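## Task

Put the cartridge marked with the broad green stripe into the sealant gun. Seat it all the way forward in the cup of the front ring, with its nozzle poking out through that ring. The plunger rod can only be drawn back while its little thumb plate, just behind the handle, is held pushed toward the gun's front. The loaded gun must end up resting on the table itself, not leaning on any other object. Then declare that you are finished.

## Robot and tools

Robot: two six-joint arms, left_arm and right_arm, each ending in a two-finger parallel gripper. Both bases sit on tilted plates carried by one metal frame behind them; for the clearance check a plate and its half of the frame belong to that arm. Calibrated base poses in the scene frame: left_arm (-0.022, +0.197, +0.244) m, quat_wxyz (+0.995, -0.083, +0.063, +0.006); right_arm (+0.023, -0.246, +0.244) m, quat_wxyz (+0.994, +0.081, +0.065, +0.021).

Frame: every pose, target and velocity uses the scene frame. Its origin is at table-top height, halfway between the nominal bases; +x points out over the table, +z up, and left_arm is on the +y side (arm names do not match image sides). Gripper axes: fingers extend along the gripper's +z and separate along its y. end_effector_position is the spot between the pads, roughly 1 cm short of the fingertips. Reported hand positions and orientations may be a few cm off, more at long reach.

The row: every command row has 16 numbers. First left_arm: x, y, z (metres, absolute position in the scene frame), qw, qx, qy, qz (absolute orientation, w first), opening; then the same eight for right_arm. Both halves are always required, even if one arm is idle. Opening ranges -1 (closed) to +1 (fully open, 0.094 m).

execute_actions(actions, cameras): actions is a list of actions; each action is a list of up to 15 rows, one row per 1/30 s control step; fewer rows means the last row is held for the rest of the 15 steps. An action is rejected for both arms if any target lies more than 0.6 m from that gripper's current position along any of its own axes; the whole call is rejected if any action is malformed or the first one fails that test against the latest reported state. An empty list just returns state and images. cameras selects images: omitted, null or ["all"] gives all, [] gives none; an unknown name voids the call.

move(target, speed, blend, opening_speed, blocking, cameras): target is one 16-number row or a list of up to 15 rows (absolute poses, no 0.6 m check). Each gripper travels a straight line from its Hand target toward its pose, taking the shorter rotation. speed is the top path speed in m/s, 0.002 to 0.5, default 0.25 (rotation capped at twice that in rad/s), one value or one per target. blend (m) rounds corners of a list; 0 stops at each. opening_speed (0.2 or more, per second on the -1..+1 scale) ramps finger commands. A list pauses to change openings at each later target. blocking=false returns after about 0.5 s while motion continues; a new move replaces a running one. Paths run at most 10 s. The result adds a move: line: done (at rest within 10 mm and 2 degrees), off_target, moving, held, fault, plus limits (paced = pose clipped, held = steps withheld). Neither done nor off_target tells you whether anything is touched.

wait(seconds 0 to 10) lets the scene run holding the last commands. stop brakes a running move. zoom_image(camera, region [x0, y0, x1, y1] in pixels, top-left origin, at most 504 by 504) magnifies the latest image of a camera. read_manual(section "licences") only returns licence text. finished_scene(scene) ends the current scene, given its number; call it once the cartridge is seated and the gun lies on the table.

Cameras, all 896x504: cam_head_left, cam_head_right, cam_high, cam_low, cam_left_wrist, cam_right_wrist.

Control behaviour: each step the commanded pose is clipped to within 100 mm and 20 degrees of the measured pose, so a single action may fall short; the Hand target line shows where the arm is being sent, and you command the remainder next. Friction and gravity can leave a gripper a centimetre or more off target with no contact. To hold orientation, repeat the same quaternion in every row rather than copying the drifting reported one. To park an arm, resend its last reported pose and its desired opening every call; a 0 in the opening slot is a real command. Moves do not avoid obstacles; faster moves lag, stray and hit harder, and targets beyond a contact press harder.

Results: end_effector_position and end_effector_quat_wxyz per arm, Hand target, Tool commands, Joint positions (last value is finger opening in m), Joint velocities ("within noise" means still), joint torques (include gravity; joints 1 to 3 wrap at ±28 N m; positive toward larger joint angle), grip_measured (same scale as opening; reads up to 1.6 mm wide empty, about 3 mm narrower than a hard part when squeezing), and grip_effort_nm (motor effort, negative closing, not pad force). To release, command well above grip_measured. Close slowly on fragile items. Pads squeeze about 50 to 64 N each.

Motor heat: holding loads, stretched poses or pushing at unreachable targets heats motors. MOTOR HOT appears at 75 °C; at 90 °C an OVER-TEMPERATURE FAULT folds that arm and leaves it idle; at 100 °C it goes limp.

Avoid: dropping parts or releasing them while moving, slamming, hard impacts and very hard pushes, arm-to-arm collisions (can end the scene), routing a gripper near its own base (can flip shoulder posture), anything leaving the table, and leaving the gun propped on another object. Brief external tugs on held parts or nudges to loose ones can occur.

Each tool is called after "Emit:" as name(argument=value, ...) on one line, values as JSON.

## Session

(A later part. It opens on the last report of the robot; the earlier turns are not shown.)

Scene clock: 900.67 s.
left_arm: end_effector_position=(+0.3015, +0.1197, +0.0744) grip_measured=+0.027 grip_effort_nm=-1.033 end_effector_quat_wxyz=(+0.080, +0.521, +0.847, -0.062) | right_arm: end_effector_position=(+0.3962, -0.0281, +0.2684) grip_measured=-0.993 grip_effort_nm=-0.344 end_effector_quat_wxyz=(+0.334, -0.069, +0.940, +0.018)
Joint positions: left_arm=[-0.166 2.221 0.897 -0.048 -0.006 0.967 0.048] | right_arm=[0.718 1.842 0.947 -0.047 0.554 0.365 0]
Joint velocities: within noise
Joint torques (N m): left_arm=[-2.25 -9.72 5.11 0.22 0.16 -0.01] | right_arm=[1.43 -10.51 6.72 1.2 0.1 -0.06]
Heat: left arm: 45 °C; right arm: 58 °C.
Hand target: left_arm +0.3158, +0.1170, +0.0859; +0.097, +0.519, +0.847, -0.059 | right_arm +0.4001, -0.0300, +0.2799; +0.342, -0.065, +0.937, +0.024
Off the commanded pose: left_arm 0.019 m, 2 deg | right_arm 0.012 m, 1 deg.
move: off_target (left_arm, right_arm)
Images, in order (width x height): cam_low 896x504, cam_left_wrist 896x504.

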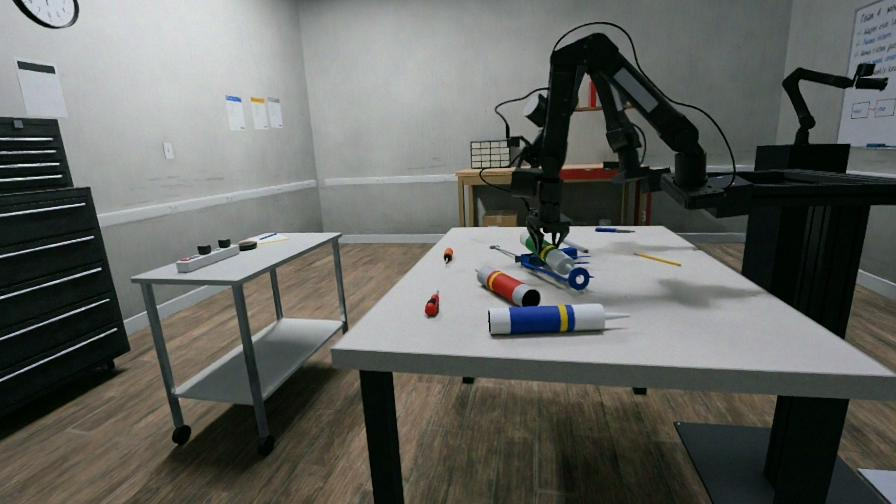

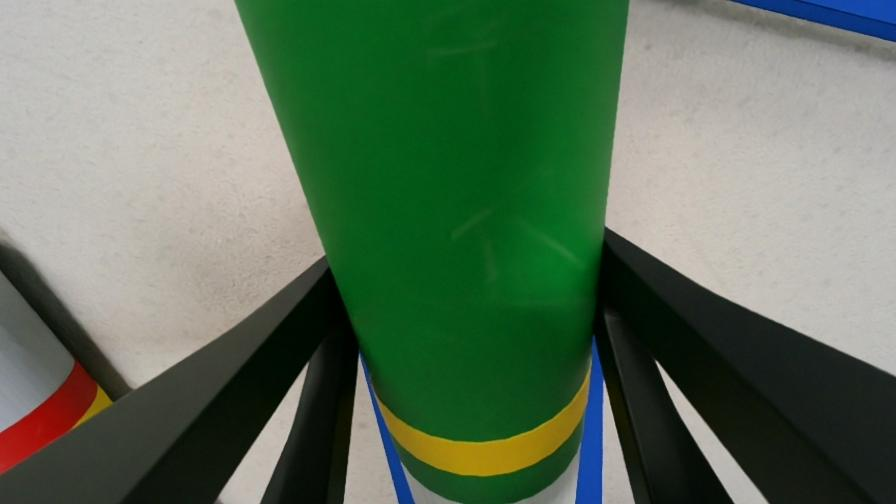

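Emit:
move(target=[0.307,0.135,0.082,0.0965,0.5192,0.8472,-0.0592,-0.1,0.400,-0.030,0.280,0.3413,-0.0656,0.9374,0.0239,-1], speed=0.04, cameras=["cam_left_wrist","cam_low"])

Emit:
zoom_image(camera="cam_low", region=[500, 220, 620, 310])

Scene clock: 905.20 s.
left_arm: end_effector_position=(+0.2941, +0.1343, +0.0696) grip_measured=+0.027 grip_effort_nm=-1.028 end_effector_quat_wxyz=(+0.073, +0.517, +0.850, -0.067) | right_arm: end_effector_position=(+0.3962, -0.0281, +0.2684) grip_measured=-0.993 grip_effort_nm=-0.344 end_effector_quat_wxyz=(+0.334, -0.069, +0.940, +0.018)
Joint positions: left_arm=[-0.119 2.221 0.876 -0.044 0.005 1.001 0.048] | right_arm=[0.718 1.842 0.947 -0.047 0.554 0.365 0]
Joint velocities: within noise
Joint torques (N m): left_arm=[-1.35 -10.59 2.41 0.46 0.15 0.22] | right_arm=[1.46 -10.55 6.63 1.18 0.11 -0.07]
Heat: left arm: 45 °C; right arm: 58 °C.
Hand target: left_arm +0.3069, +0.1350, +0.0816; +0.096, +0.519, +0.847, -0.059 | right_arm +0.4001, -0.0300, +0.2799; +0.342, -0.065, +0.937, +0.024
Off the commanded pose: left_arm 0.018 m, 3 deg | right_arm 0.012 m, 1 deg.
move: off_target (left_arm, right_arm)
Images, in order (width x height): cam_low 896x504, cam_left_wrist 896x504.

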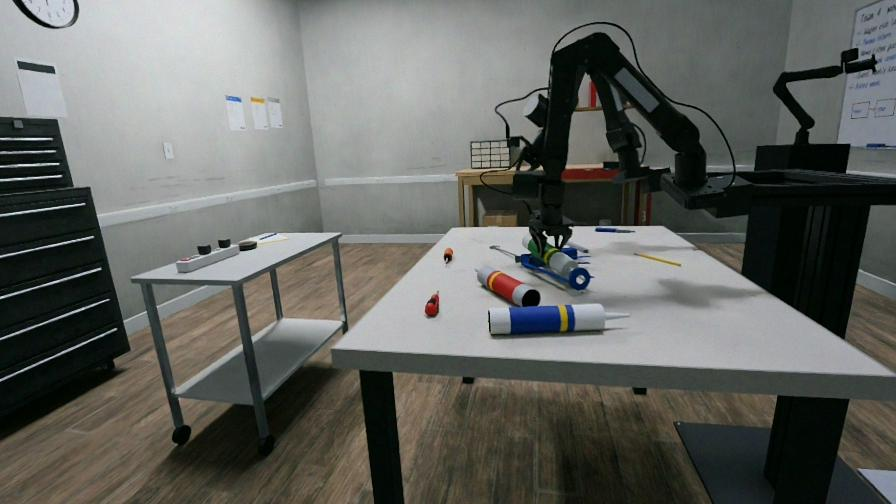

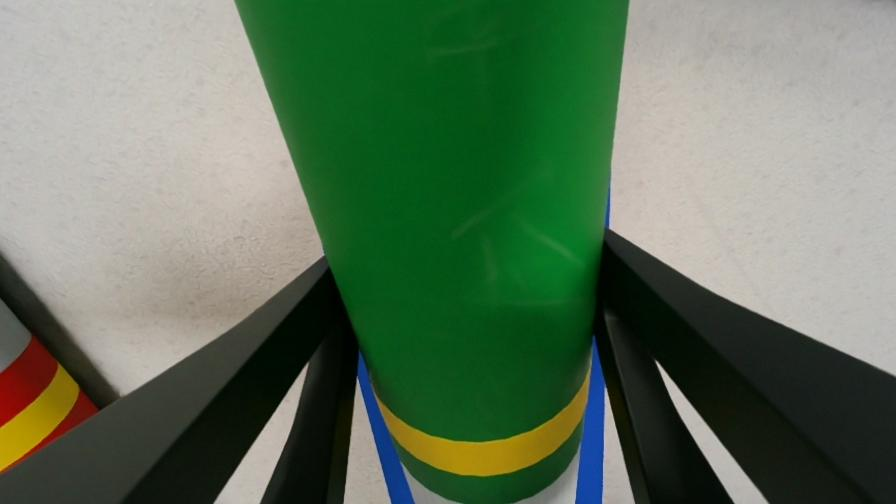

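Scaled by 4.200 from the camera's 896x504 image, which has a finer 1280x720 frame.

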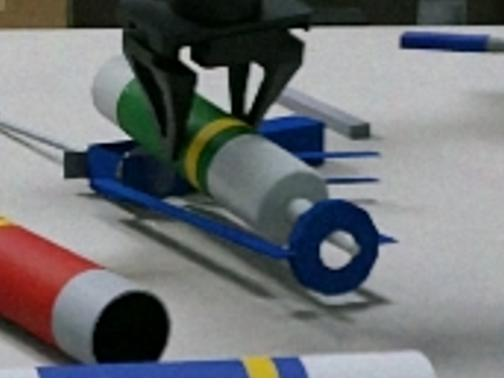

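Emit:
move(target=[0.301,0.152,0.073,0.1039,0.5187,0.8464,-0.0637,-0.1,0.400,-0.030,0.280,0.3413,-0.0656,0.9374,0.0239,-1], speed=0.04, cameras=["cam_left_wrist","cam_low","cam_right_wrist"])

Emit:
zoom_image(camera="cam_low", region=[500, 220, 620, 310])

Scene clock: 908.80 s.
left_arm: end_effector_position=(+0.2863, +0.1525, +0.0634) grip_measured=+0.027 grip_effort_nm=-1.028 end_effector_quat_wxyz=(+0.075, +0.515, +0.851, -0.071) | right_arm: end_effector_position=(+0.3962, -0.0281, +0.2684) grip_measured=-0.993 grip_effort_nm=-0.349 end_effector_quat_wxyz=(+0.334, -0.069, +0.940, +0.018)
Joint positions: left_arm=[-0.051 2.221 0.839 -0.008 0.028 1.064 0.048] | right_arm=[0.718 1.842 0.947 -0.047 0.554 0.365 0]
Joint velocities: within noise
Joint torques (N m): left_arm=[-1.29 -9.81 1.96 0.58 0.25 0.23] | right_arm=[1.42 -10.61 6.6 1.19 0.09 -0.04]
Heat: left arm: 45 °C; right arm: 58 °C.
Hand target: left_arm +0.3009, +0.1521, +0.0730; +0.103, +0.519, +0.846, -0.063 | right_arm +0.4001, -0.0300, +0.2799; +0.342, -0.065, +0.937, +0.024
Off the commanded pose: left_arm 0.018 m, 3 deg | right_arm 0.012 m, 1 deg.
move: off_target (left_arm, right_arm)
Images, in order (width x height): cam_low 896x504, cam_left_wrist 896x504, cam_right_wrist 896x504.

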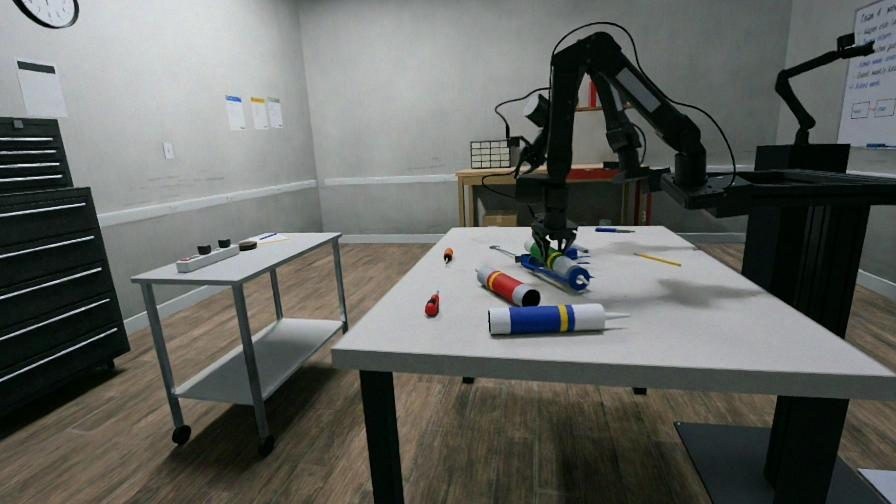

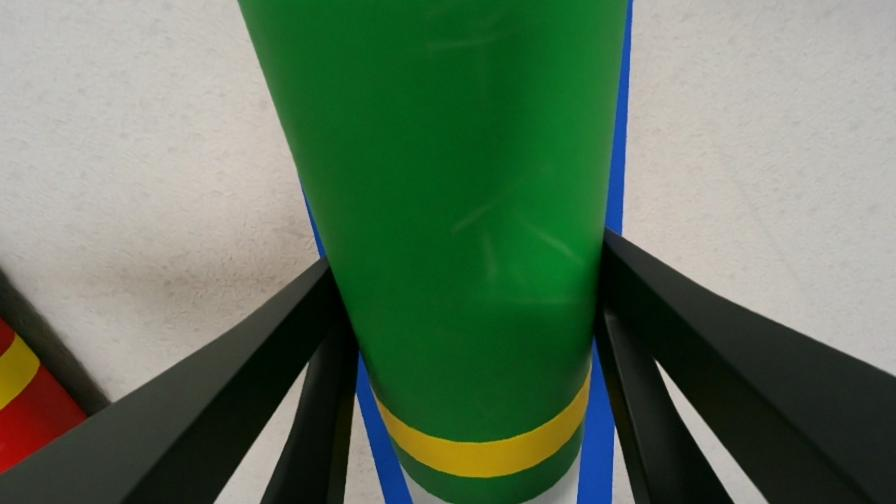

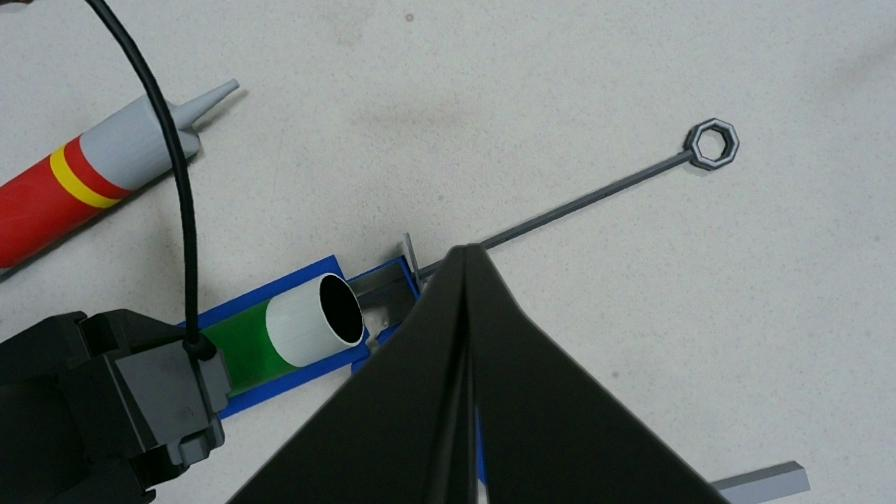

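Scaled by 4.200 from the camera's 896x504 image, which has a finer 1280x720 frame.

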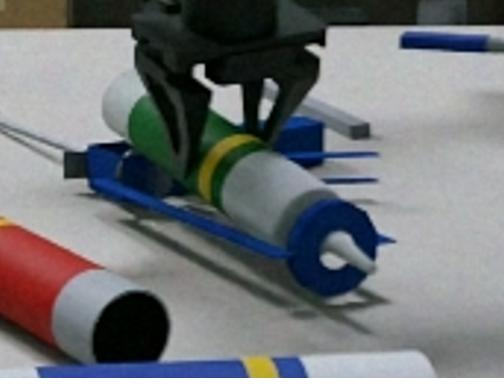

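Emit:
move(target=[0.294,0.170,0.064,0.1039,0.5187,0.8464,-0.0637,-0.1,0.400,-0.030,0.280,0.3413,-0.0656,0.9374,0.0239,-1], speed=0.04, cameras=["cam_left_wrist","cam_low","cam_right_wrist"])

Emit:
zoom_image(camera="cam_low", region=[500, 220, 620, 310])

Scene clock: 917.33 s.
left_arm: end_effector_position=(+0.2859, +0.1693, +0.0593) grip_measured=+0.027 grip_effort_nm=-1.023 end_effector_quat_wxyz=(+0.086, +0.516, +0.850, -0.068) | right_arm: end_effector_position=(+0.3962, -0.0281, +0.2684) grip_measured=-0.993 grip_effort_nm=-0.349 end_effector_quat_wxyz=(+0.334, -0.069, +0.940, +0.018)
Joint positions: left_arm=[0.01 2.221 0.818 0.032 0.045 1.127 0.048] | right_arm=[0.718 1.842 0.947 -0.047 0.554 0.365 0]
Joint velocities: within noise
Joint torques (N m): left_arm=[-1.11 -8.5 1.65 0.55 0.2 0.22] | right_arm=[1.43 -10.66 6.72 1.2 0.1 -0.07]
Heat: left arm: 45 °C; right arm: 58 °C.
Hand target: left_arm +0.2940, +0.1700, +0.0640; +0.104, +0.519, +0.846, -0.064 | right_arm +0.4001, -0.0300, +0.2799; +0.342, -0.065, +0.937, +0.024
Off the commanded pose: left_arm 0.009 m, 2 deg | right_arm 0.012 m, 1 deg.
move: off_target (right_arm)
Images, in order (width x height): cam_low 896x504, cam_left_wrist 896x504, cam_right_wrist 896x504.

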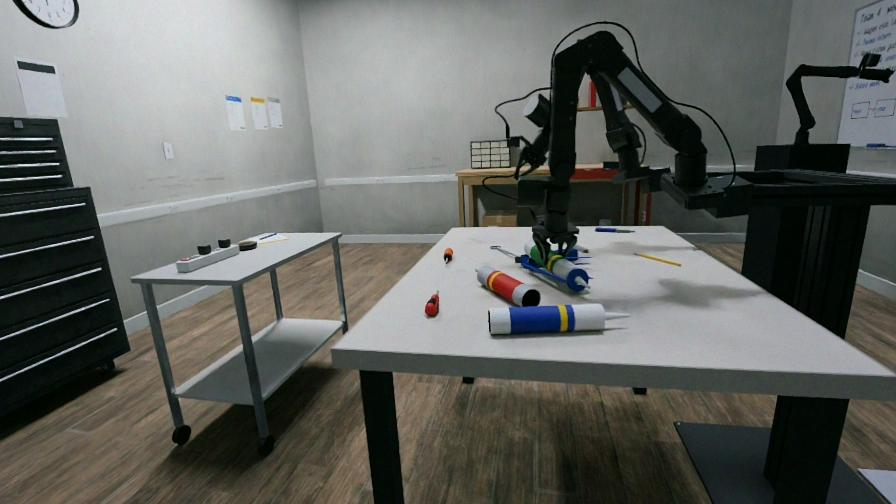

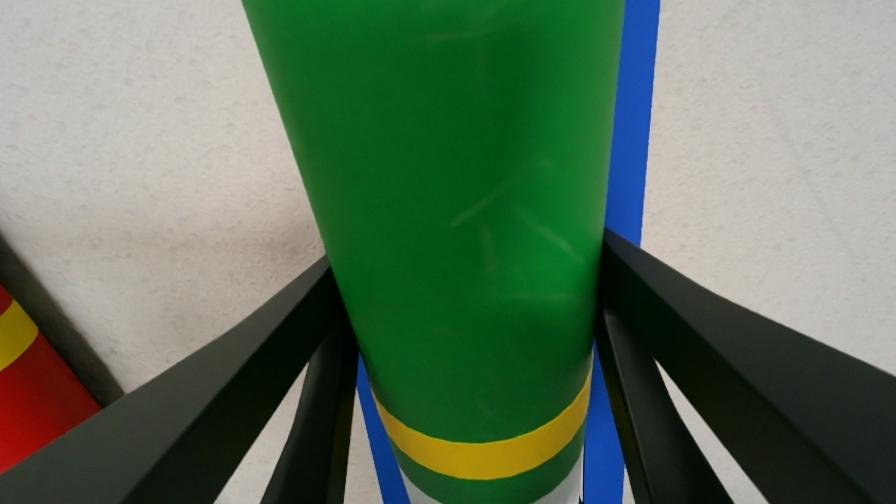

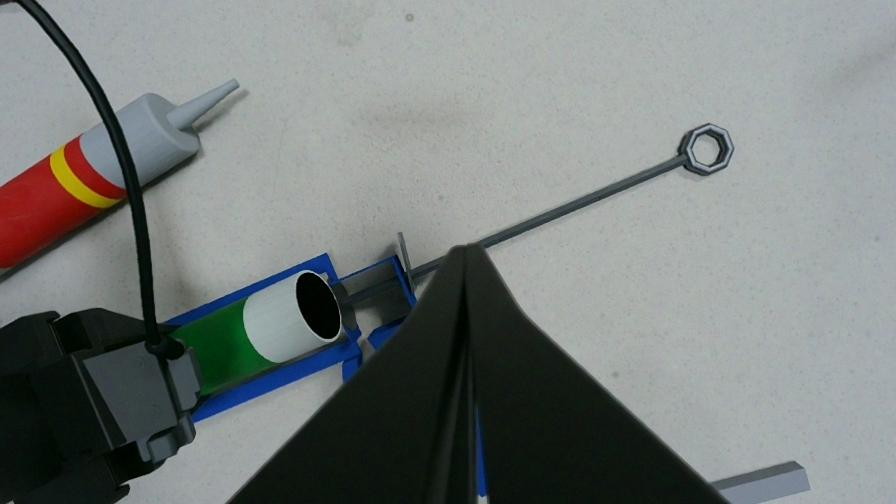

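Scaled by 4.200 from the camera's 896x504 image, which has a finer 1280x720 frame.

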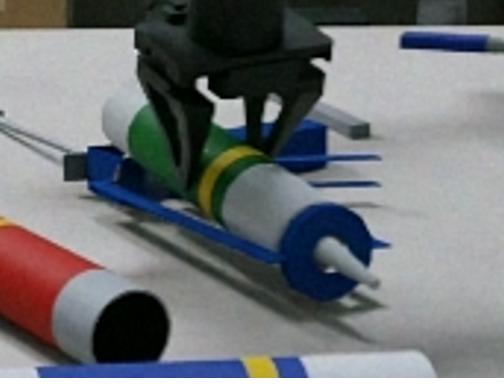

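Emit:
move(target=[0.290,0.168,0.056,0.1039,0.5187,0.8464,-0.0637,-0.1,0.400,-0.030,0.280,0.3413,-0.0656,0.9374,0.0239,-1], speed=0.04, cameras=["cam_left_wrist","cam_low","cam_right_wrist"])

Emit:
zoom_image(camera="cam_low", region=[500, 220, 620, 310])

Scene clock: 926.57 s.
left_arm: end_effector_position=(+0.2860, +0.1692, +0.0587) grip_measured=+0.027 grip_effort_nm=-1.028 end_effector_quat_wxyz=(+0.091, +0.516, +0.850, -0.064) | right_arm: end_effector_position=(+0.3962, -0.0281, +0.2684) grip_measured=-0.993 grip_effort_nm=-0.349 end_effector_quat_wxyz=(+0.334, -0.069, +0.940, +0.018)
Joint positions: left_arm=[0.01 2.221 0.805 0.057 0.045 1.128 0.048] | right_arm=[0.718 1.842 0.947 -0.047 0.554 0.365 0]
Joint velocities: within noise
Joint torques (N m): left_arm=[-1.13 -6.34 1.91 0.72 0.21 0.21] | right_arm=[1.5 -10.55 6.71 1.2 0.1 -0.05]
Heat: left arm: 44 °C; right arm: 58 °C.
Hand target: left_arm +0.2898, +0.1680, +0.0562; +0.103, +0.519, +0.846, -0.064 | right_arm +0.4001, -0.0300, +0.2799; +0.342, -0.065, +0.937, +0.024
Off the commanded pose: left_arm 0.005 m, 2 deg | right_arm 0.012 m, 1 deg.
move: off_target (right_arm)
Images, in order (width x height): cam_low 896x504, cam_left_wrist 896x504, cam_right_wrist 896x504.

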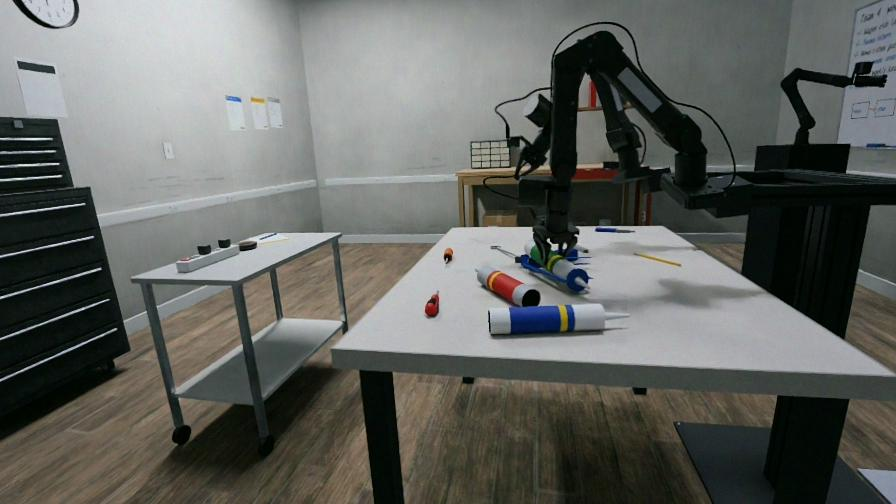

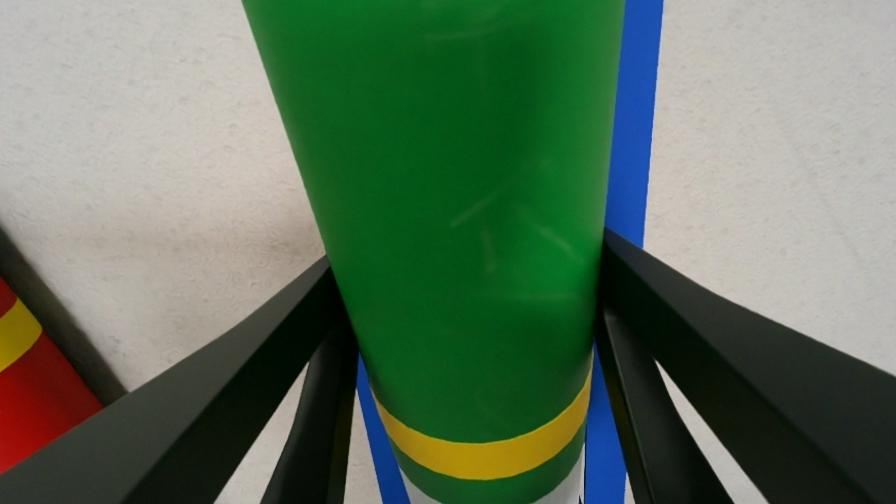

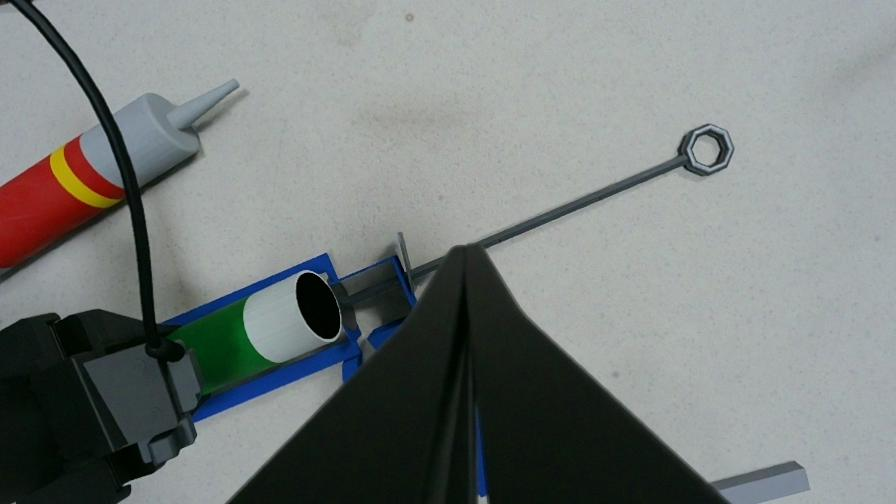

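Scaled by 4.200 from the camera's 896x504 image, which has a finer 1280x720 frame.

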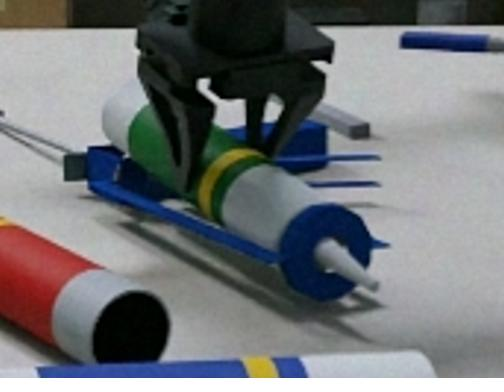

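Emit:
move(target=[0.283,0.169,0.047,0.1039,0.5187,0.8464,-0.0637,-0.1,0.400,-0.030,0.280,0.3413,-0.0656,0.9374,0.0239,-1], speed=0.03, cameras=["cam_left_wrist","cam_low"])

Emit:
zoom_image(camera="cam_low", region=[500, 220, 620, 310])

Scene clock: 930.27 s.
left_arm: end_effector_position=(+0.2841, +0.1706, +0.0524) grip_measured=+0.027 grip_effort_nm=-1.038 end_effector_quat_wxyz=(+0.098, +0.515, +0.849, -0.061) | right_arm: end_effector_position=(+0.3962, -0.0281, +0.2684) grip_measured=-0.993 grip_effort_nm=-0.344 end_effector_quat_wxyz=(+0.334, -0.069, +0.940, +0.018)
Joint positions: left_arm=[0.021 2.243 0.787 0.112 0.05 1.138 0.048] | right_arm=[0.718 1.842 0.947 -0.047 0.554 0.365 0]
Joint velocities: within noise
Joint torques (N m): left_arm=[-1.17 -5.55 1.62 0.68 0.2 0.21] | right_arm=[1.52 -10.58 6.72 1.2 0.09 -0.05]
Heat: left arm: 43 °C; right arm: 58 °C.
Hand target: left_arm +0.2829, +0.1691, +0.0472; +0.104, +0.519, +0.846, -0.064 | right_arm +0.4001, -0.0300, +0.2799; +0.342, -0.065, +0.937, +0.024
Off the commanded pose: left_arm 0.006 m, 1 deg | right_arm 0.012 m, 1 deg.
move: off_target (right_arm)
Images, in order (width x height): cam_low 896x504, cam_left_wrist 896x504.

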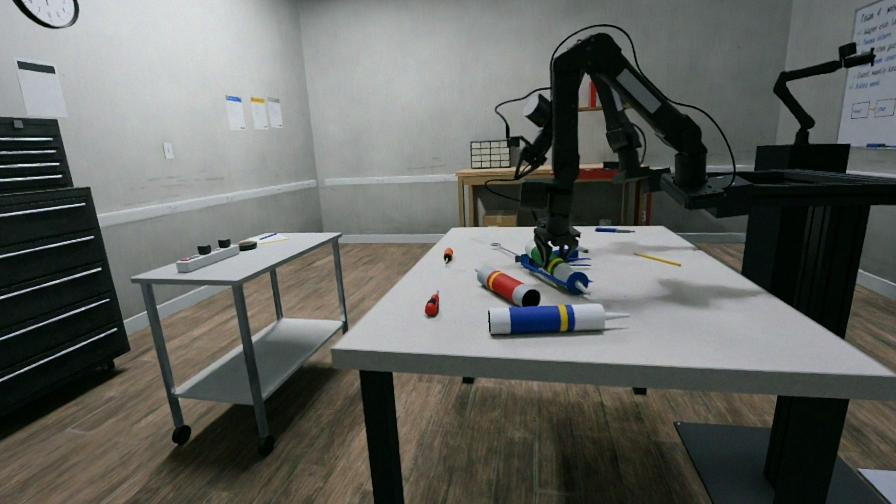

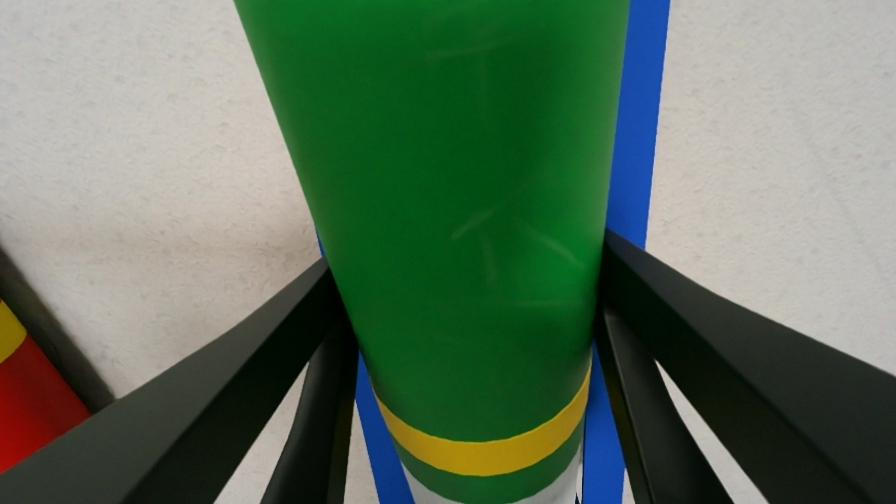

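Scaled by 4.200 from the camera's 896x504 image, which has a finer 1280x720 frame.

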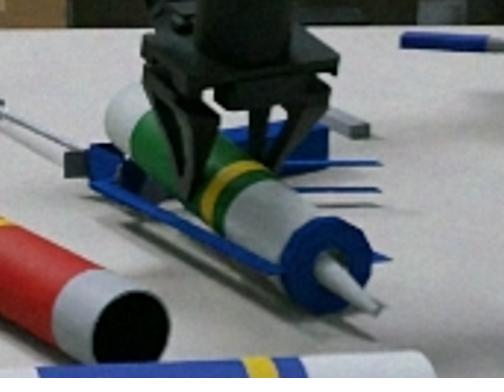

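Emit:
move(target=[0.277,0.182,0.048,0.1039,0.5187,0.8464,-0.0637,-0.1,0.400,-0.030,0.280,0.3413,-0.0656,0.9374,0.0239,-1], speed=0.03, cameras=["cam_left_wrist","cam_high","cam_right_wrist","cam_low"])

Emit:
zoom_image(camera="cam_low", region=[500, 220, 620, 310])

Emit:
zoom_image(camera="cam_high", region=[400, 290, 600, 450])

Scene clock: 941.47 s.
left_arm: end_effector_position=(+0.2762, +0.1815, +0.0492) grip_measured=+0.027 grip_effort_nm=-1.023 end_effector_quat_wxyz=(+0.097, +0.516, +0.849, -0.063) | right_arm: end_effector_position=(+0.3962, -0.0281, +0.2684) grip_measured=-0.993 grip_effort_nm=-0.344 end_effector_quat_wxyz=(+0.334, -0.069, +0.940, +0.018)
Joint positions: left_arm=[0.064 2.243 0.763 0.13 0.062 1.181 0.048] | right_arm=[0.718 1.842 0.947 -0.047 0.554 0.365 0]
Joint velocities: within noise
Joint torques (N m): left_arm=[-0.92 -6.72 1.22 0.6 0.17 0.19] | right_arm=[1.35 -10.59 6.67 1.18 0.1 -0.06]
Heat: left arm: 41 °C; right arm: 58 °C.
Hand target: left_arm +0.2770, +0.1820, +0.0480; +0.104, +0.519, +0.846, -0.064 | right_arm +0.4001, -0.0300, +0.2799; +0.342, -0.065, +0.937, +0.024
Off the commanded pose: left_arm 0.001 m, 1 deg | right_arm 0.012 m, 1 deg.
move: off_target (right_arm)
Images, in order (width x height): cam_high 896x504, cam_low 896x504, cam_left_wrist 896x504, cam_right_wrist 896x504.

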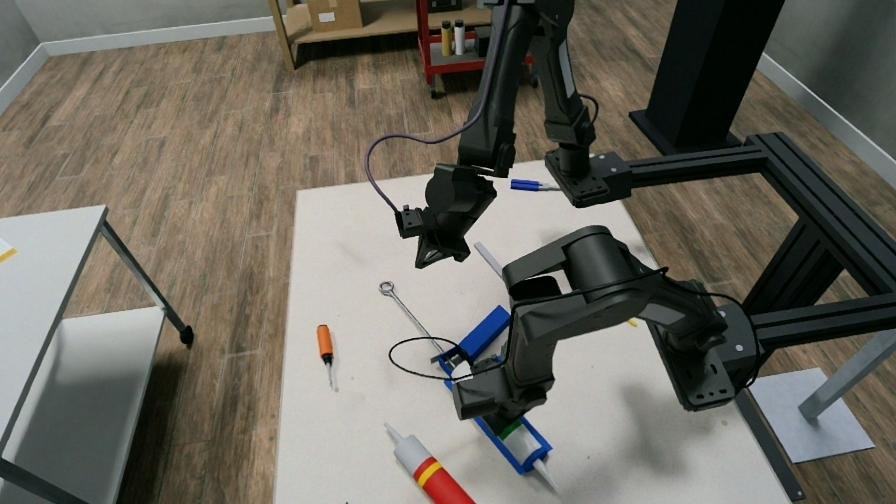

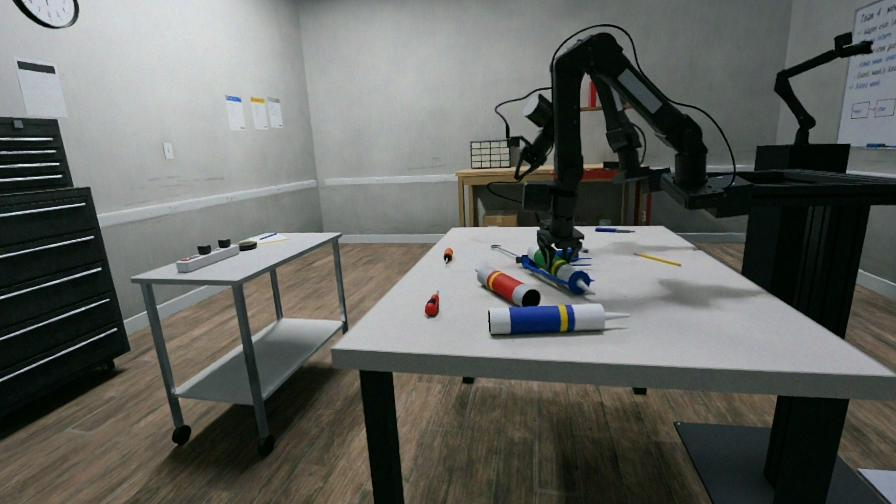

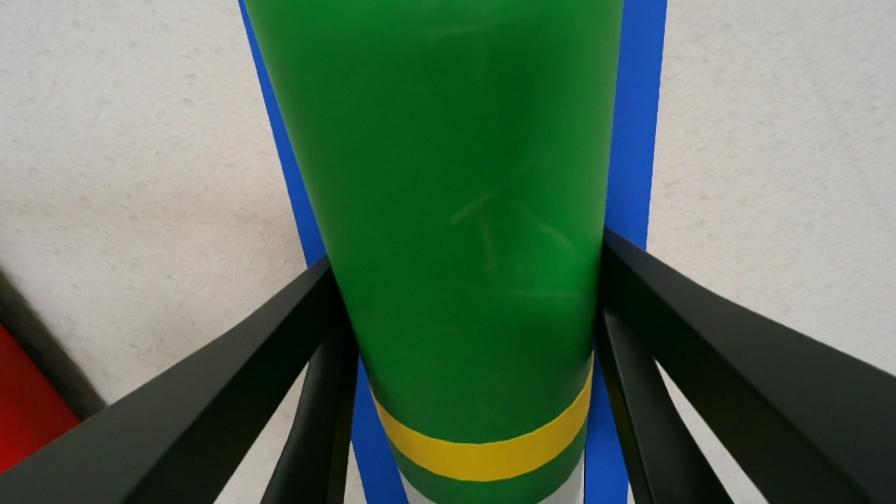

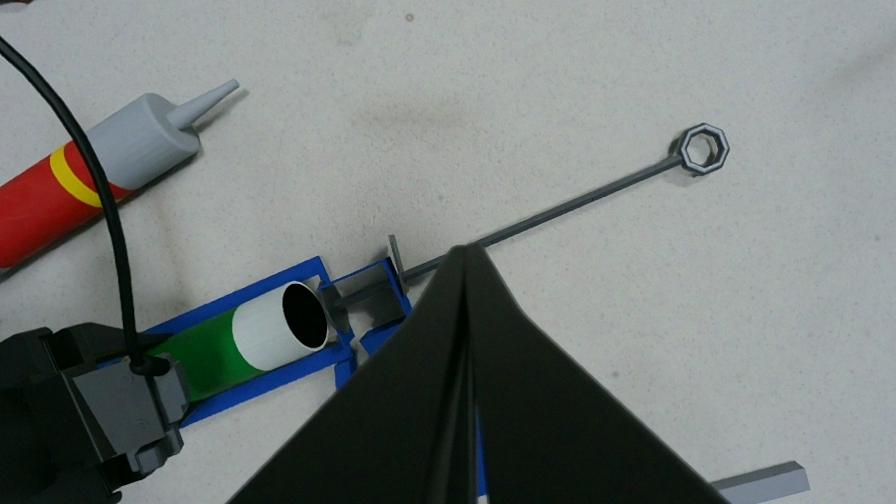

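Scaled by 4.200 from the camera's 896x504 image, which has a finer 1280x720 frame.

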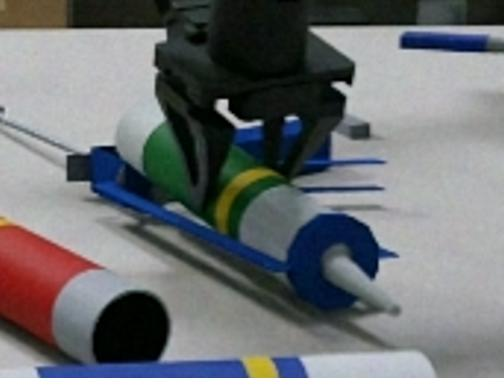

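Scaled by 2.520 from the camera's 896x504 image, which has a finer 1280x720 frame.

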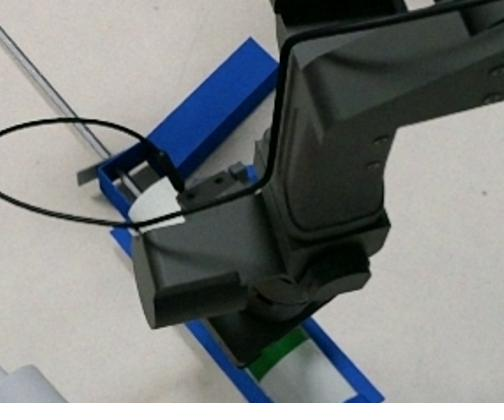

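Emit:
zoom_image(camera="cam_right_wrist", region=[220, 200, 440, 400])

Emit:
zoom_image(camera="cam_high", region=[460, 404, 600, 504])

Scaled by 2.291 from the camera's 896x504 image, which has a finer 1280x720 frame.

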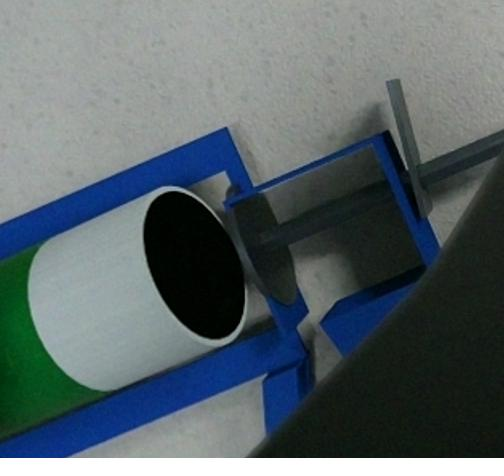

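Scaled by 3.600 from the camera's 896x504 image, which has a finer 1280x720 frame.

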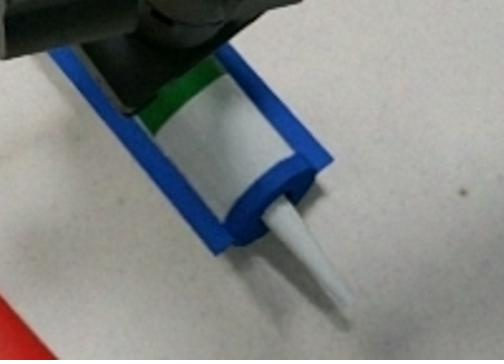

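Emit:
zoom_image(camera="cam_low", region=[480, 225, 560, 285])

Emit:
zoom_image(camera="cam_right_wrist", region=[620, 80, 780, 220])

Scaled by 6.300 from the camera's 896x504 image, which has a finer 1280x720 frame.

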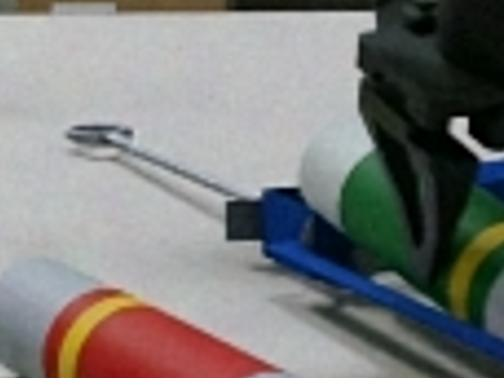

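Scaled by 3.150 from the camera's 896x504 image, which has a finer 1280x720 frame.

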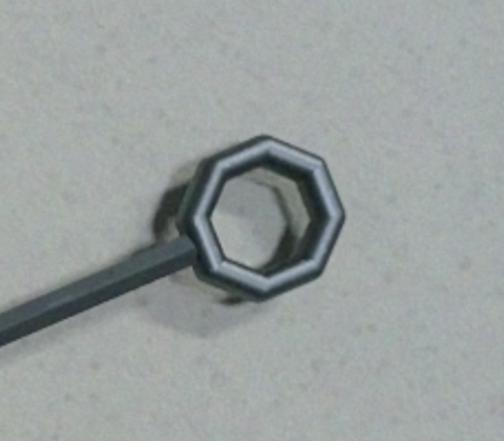

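Emit:
move(target=[[0.277,0.182,0.048,0.1039,0.5187,0.8464,-0.0637,-0.1,0.440,-0.120,0.22,0.0907,0.2548,0.9593,0.0749,-0.3],[0.277,0.182,0.048,0.1039,0.5187,0.8464,-0.0637,-0.1,0.480,-0.205,0.11,-0.1744,0.5326,0.8202,0.1133,0.5]], speed=0.12, blend=0.03, cameras=["cam_right_wrist","cam_high"])

Scene clock: 975.03 s.
left_arm: end_effector_position=(+0.2762, +0.1815, +0.0492) grip_measured=+0.027 grip_effort_nm=-1.023 end_effector_quat_wxyz=(+0.097, +0.516, +0.849, -0.063) | right_arm: end_effector_position=(+0.4810, -0.2057, +0.1118) grip_measured=+0.497 grip_effort_nm=0.173 end_effector_quat_wxyz=(-0.163, +0.529, +0.825, +0.113)
Joint positions: left_arm=[0.064 2.243 0.763 0.13 0.062 1.182 0.048] | right_arm=[-0.072 2.575 1.971 -0.995 -0.207 1.095 0.07]
Joint velocities: within noise
Joint torques (N m): left_arm=[-0.96 -6.64 1.31 0.58 0.15 0.21] | right_arm=[1.78 -11.62 7.46 -0.35 -0.29 0.06]
Heat: left arm: 39 °C; right arm: 58 °C.
Hand target: left_arm +0.2770, +0.1820, +0.0480; +0.104, +0.519, +0.846, -0.064 | right_arm +0.4799, -0.2049, +0.1099; -0.174, +0.533, +0.820, +0.113
Off the commanded pose: left_arm 0.001 m, 1 deg | right_arm 0.002 m, 1 deg.
move: done
Images, in order (width x height): cam_high 896x504, cam_right_wrist 896x504.

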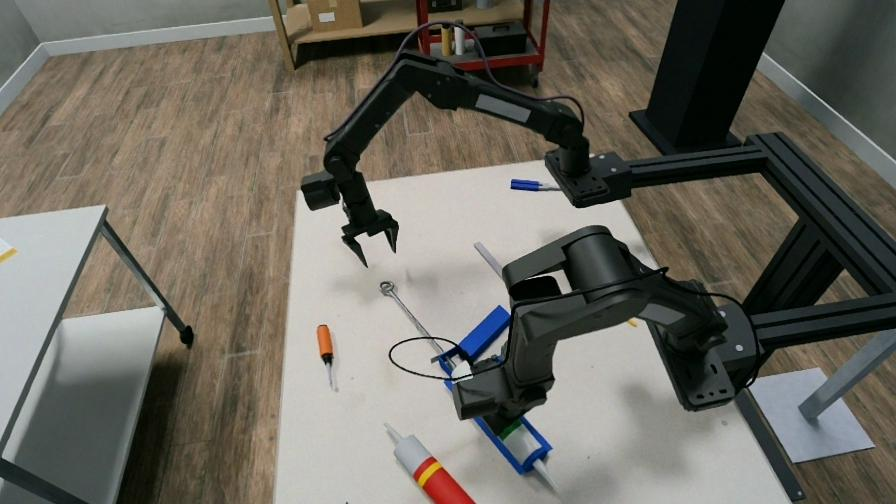

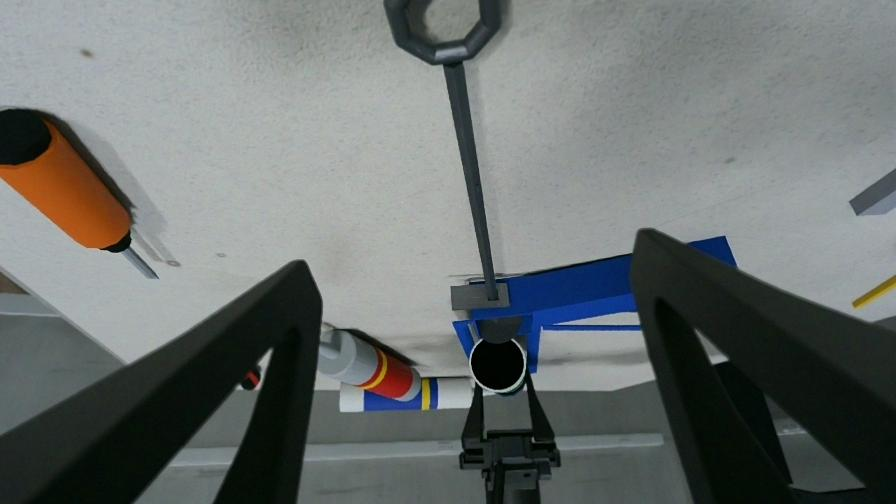

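Emit:
move(target=[[0.277,0.182,0.048,0.1039,0.5187,0.8464,-0.0637,-0.1,0.484,-0.216,0.05,-0.1744,0.5326,0.8202,0.1133,0.5],[0.277,0.182,0.048,0.1039,0.5187,0.8464,-0.0637,-0.1,0.484,-0.217,0.013,-0.1744,0.5326,0.8202,0.1133,0.5]], speed=0.08, cameras=["cam_right_wrist"])

Scene clock: 987.37 s.
left_arm: end_effector_position=(+0.2762, +0.1815, +0.0492) grip_measured=+0.027 grip_effort_nm=-1.023 end_effector_quat_wxyz=(+0.097, +0.516, +0.849, -0.063) | right_arm: end_effector_position=(+0.4775, -0.2152, +0.0167) grip_measured=+0.497 grip_effort_nm=0.178 end_effector_quat_wxyz=(-0.181, +0.532, +0.821, +0.104)
Joint positions: left_arm=[0.064 2.243 0.763 0.13 0.062 1.182 0.048] | right_arm=[-0.123 2.863 2.156 -0.942 -0.209 1.051 0.07]
Joint velocities: within noise
Joint torques (N m): left_arm=[-0.85 -6.58 1.29 0.58 0.18 0.18] | right_arm=[1.62 -12.26 6.82 -0.11 -0.23 -0.09]
Heat: left arm: 39 °C; right arm: 59 °C.
Hand target: left_arm +0.2770, +0.1820, +0.0480; +0.104, +0.519, +0.846, -0.064 | right_arm +0.4837, -0.2169, +0.0131; -0.174, +0.533, +0.820, +0.113
Off the commanded pose: left_arm 0.001 m, 1 deg | right_arm 0.008 m, 1 deg.
move: done
Images, in order (width x height): cam_right_wrist 896x504.

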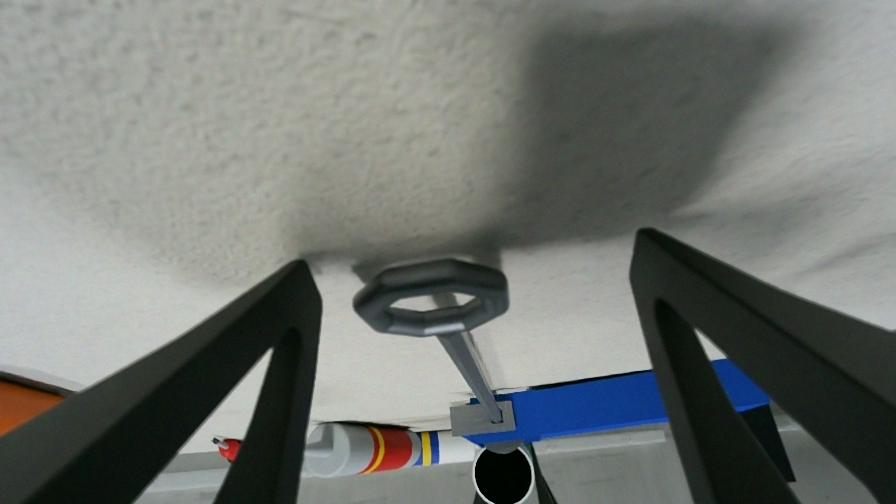

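Emit:
move(target=[[0.277,0.182,0.048,0.1039,0.5187,0.8464,-0.0637,-0.1,0.492,-0.217,0.012,-0.1744,0.5326,0.8202,0.1133,0.5]], speed=0.04, cameras=["cam_right_wrist"])

Scene clock: 990.80 s.
left_arm: end_effector_position=(+0.2762, +0.1815, +0.0492) grip_measured=+0.027 grip_effort_nm=-1.033 end_effector_quat_wxyz=(+0.097, +0.516, +0.849, -0.063) | right_arm: end_effector_position=(+0.4954, -0.2166, +0.0154) grip_measured=+0.497 grip_effort_nm=0.173 end_effector_quat_wxyz=(-0.163, +0.532, +0.823, +0.114)
Joint positions: left_arm=[0.064 2.243 0.763 0.13 0.062 1.182 0.048] | right_arm=[-0.123 2.901 2.245 -0.952 -0.209 1.051 0.07]
Joint velocities: within noise
Joint torques (N m): left_arm=[-0.94 -6.63 1.28 0.55 0.18 0.2] | right_arm=[1.77 -12.07 7.13 -0.43 -0.26 -0.06]
Heat: left arm: 39 °C; right arm: 59 °C.
Hand target: left_arm +0.2770, +0.1820, +0.0480; +0.104, +0.519, +0.846, -0.064 | right_arm +0.4919, -0.2168, +0.0121; -0.174, +0.533, +0.820, +0.114
Off the commanded pose: left_arm 0.001 m, 1 deg | right_arm 0.005 m, 1 deg.
move: done
Images, in order (width x height): cam_right_wrist 896x504.

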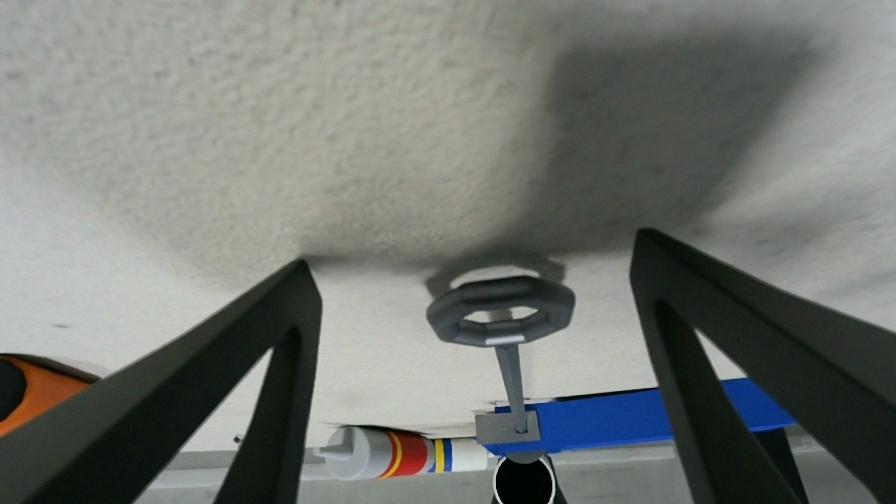

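Emit:
move(target=[[0.277,0.182,0.048,0.1039,0.5187,0.8464,-0.0637,-0.1,0.482,-0.212,0.012,-0.1744,0.5326,0.8202,0.1133,0.5]], speed=0.04, cameras=["cam_right_wrist"])

Scene clock: 995.47 s.
left_arm: end_effector_position=(+0.2762, +0.1815, +0.0492) grip_measured=+0.027 grip_effort_nm=-1.028 end_effector_quat_wxyz=(+0.097, +0.516, +0.849, -0.063) | right_arm: end_effector_position=(+0.4871, -0.2119, +0.0126) grip_measured=+0.497 grip_effort_nm=0.168 end_effector_quat_wxyz=(-0.172, +0.532, +0.820, +0.121)
Joint positions: left_arm=[0.064 2.243 0.763 0.13 0.062 1.182 0.048] | right_arm=[-0.123 2.883 2.182 -0.917 -0.23 1.051 0.07]
Joint velocities: within noise
Joint torques (N m): left_arm=[-0.85 -6.53 1.33 0.54 0.18 0.19] | right_arm=[2.51 -14.34 3.06 -0.13 -0.07 0.03]
Heat: left arm: 39 °C; right arm: 60 °C.
Hand target: left_arm +0.2770, +0.1820, +0.0480; +0.104, +0.519, +0.846, -0.064 | right_arm +0.4821, -0.2119, +0.0120; -0.175, +0.533, +0.820, +0.113
Off the commanded pose: left_arm 0.001 m, 1 deg | right_arm 0.005 m, 1 deg.
move: done
Images, in order (width x height): cam_right_wrist 896x504.

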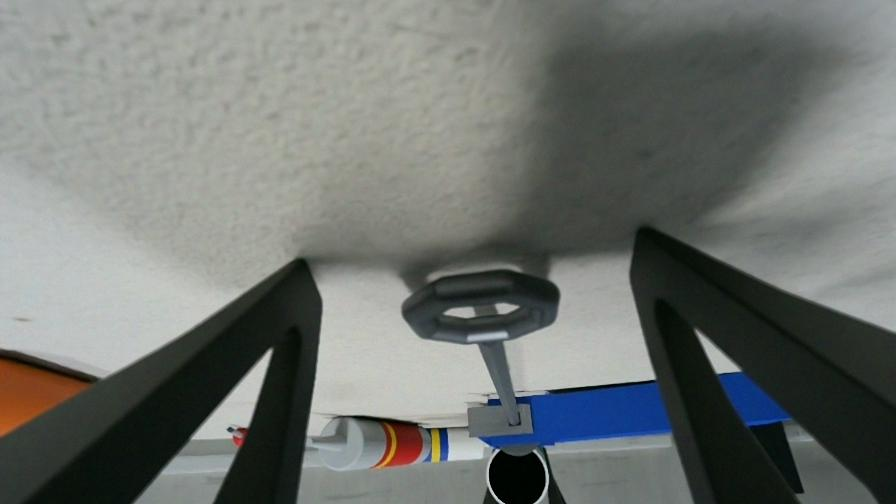

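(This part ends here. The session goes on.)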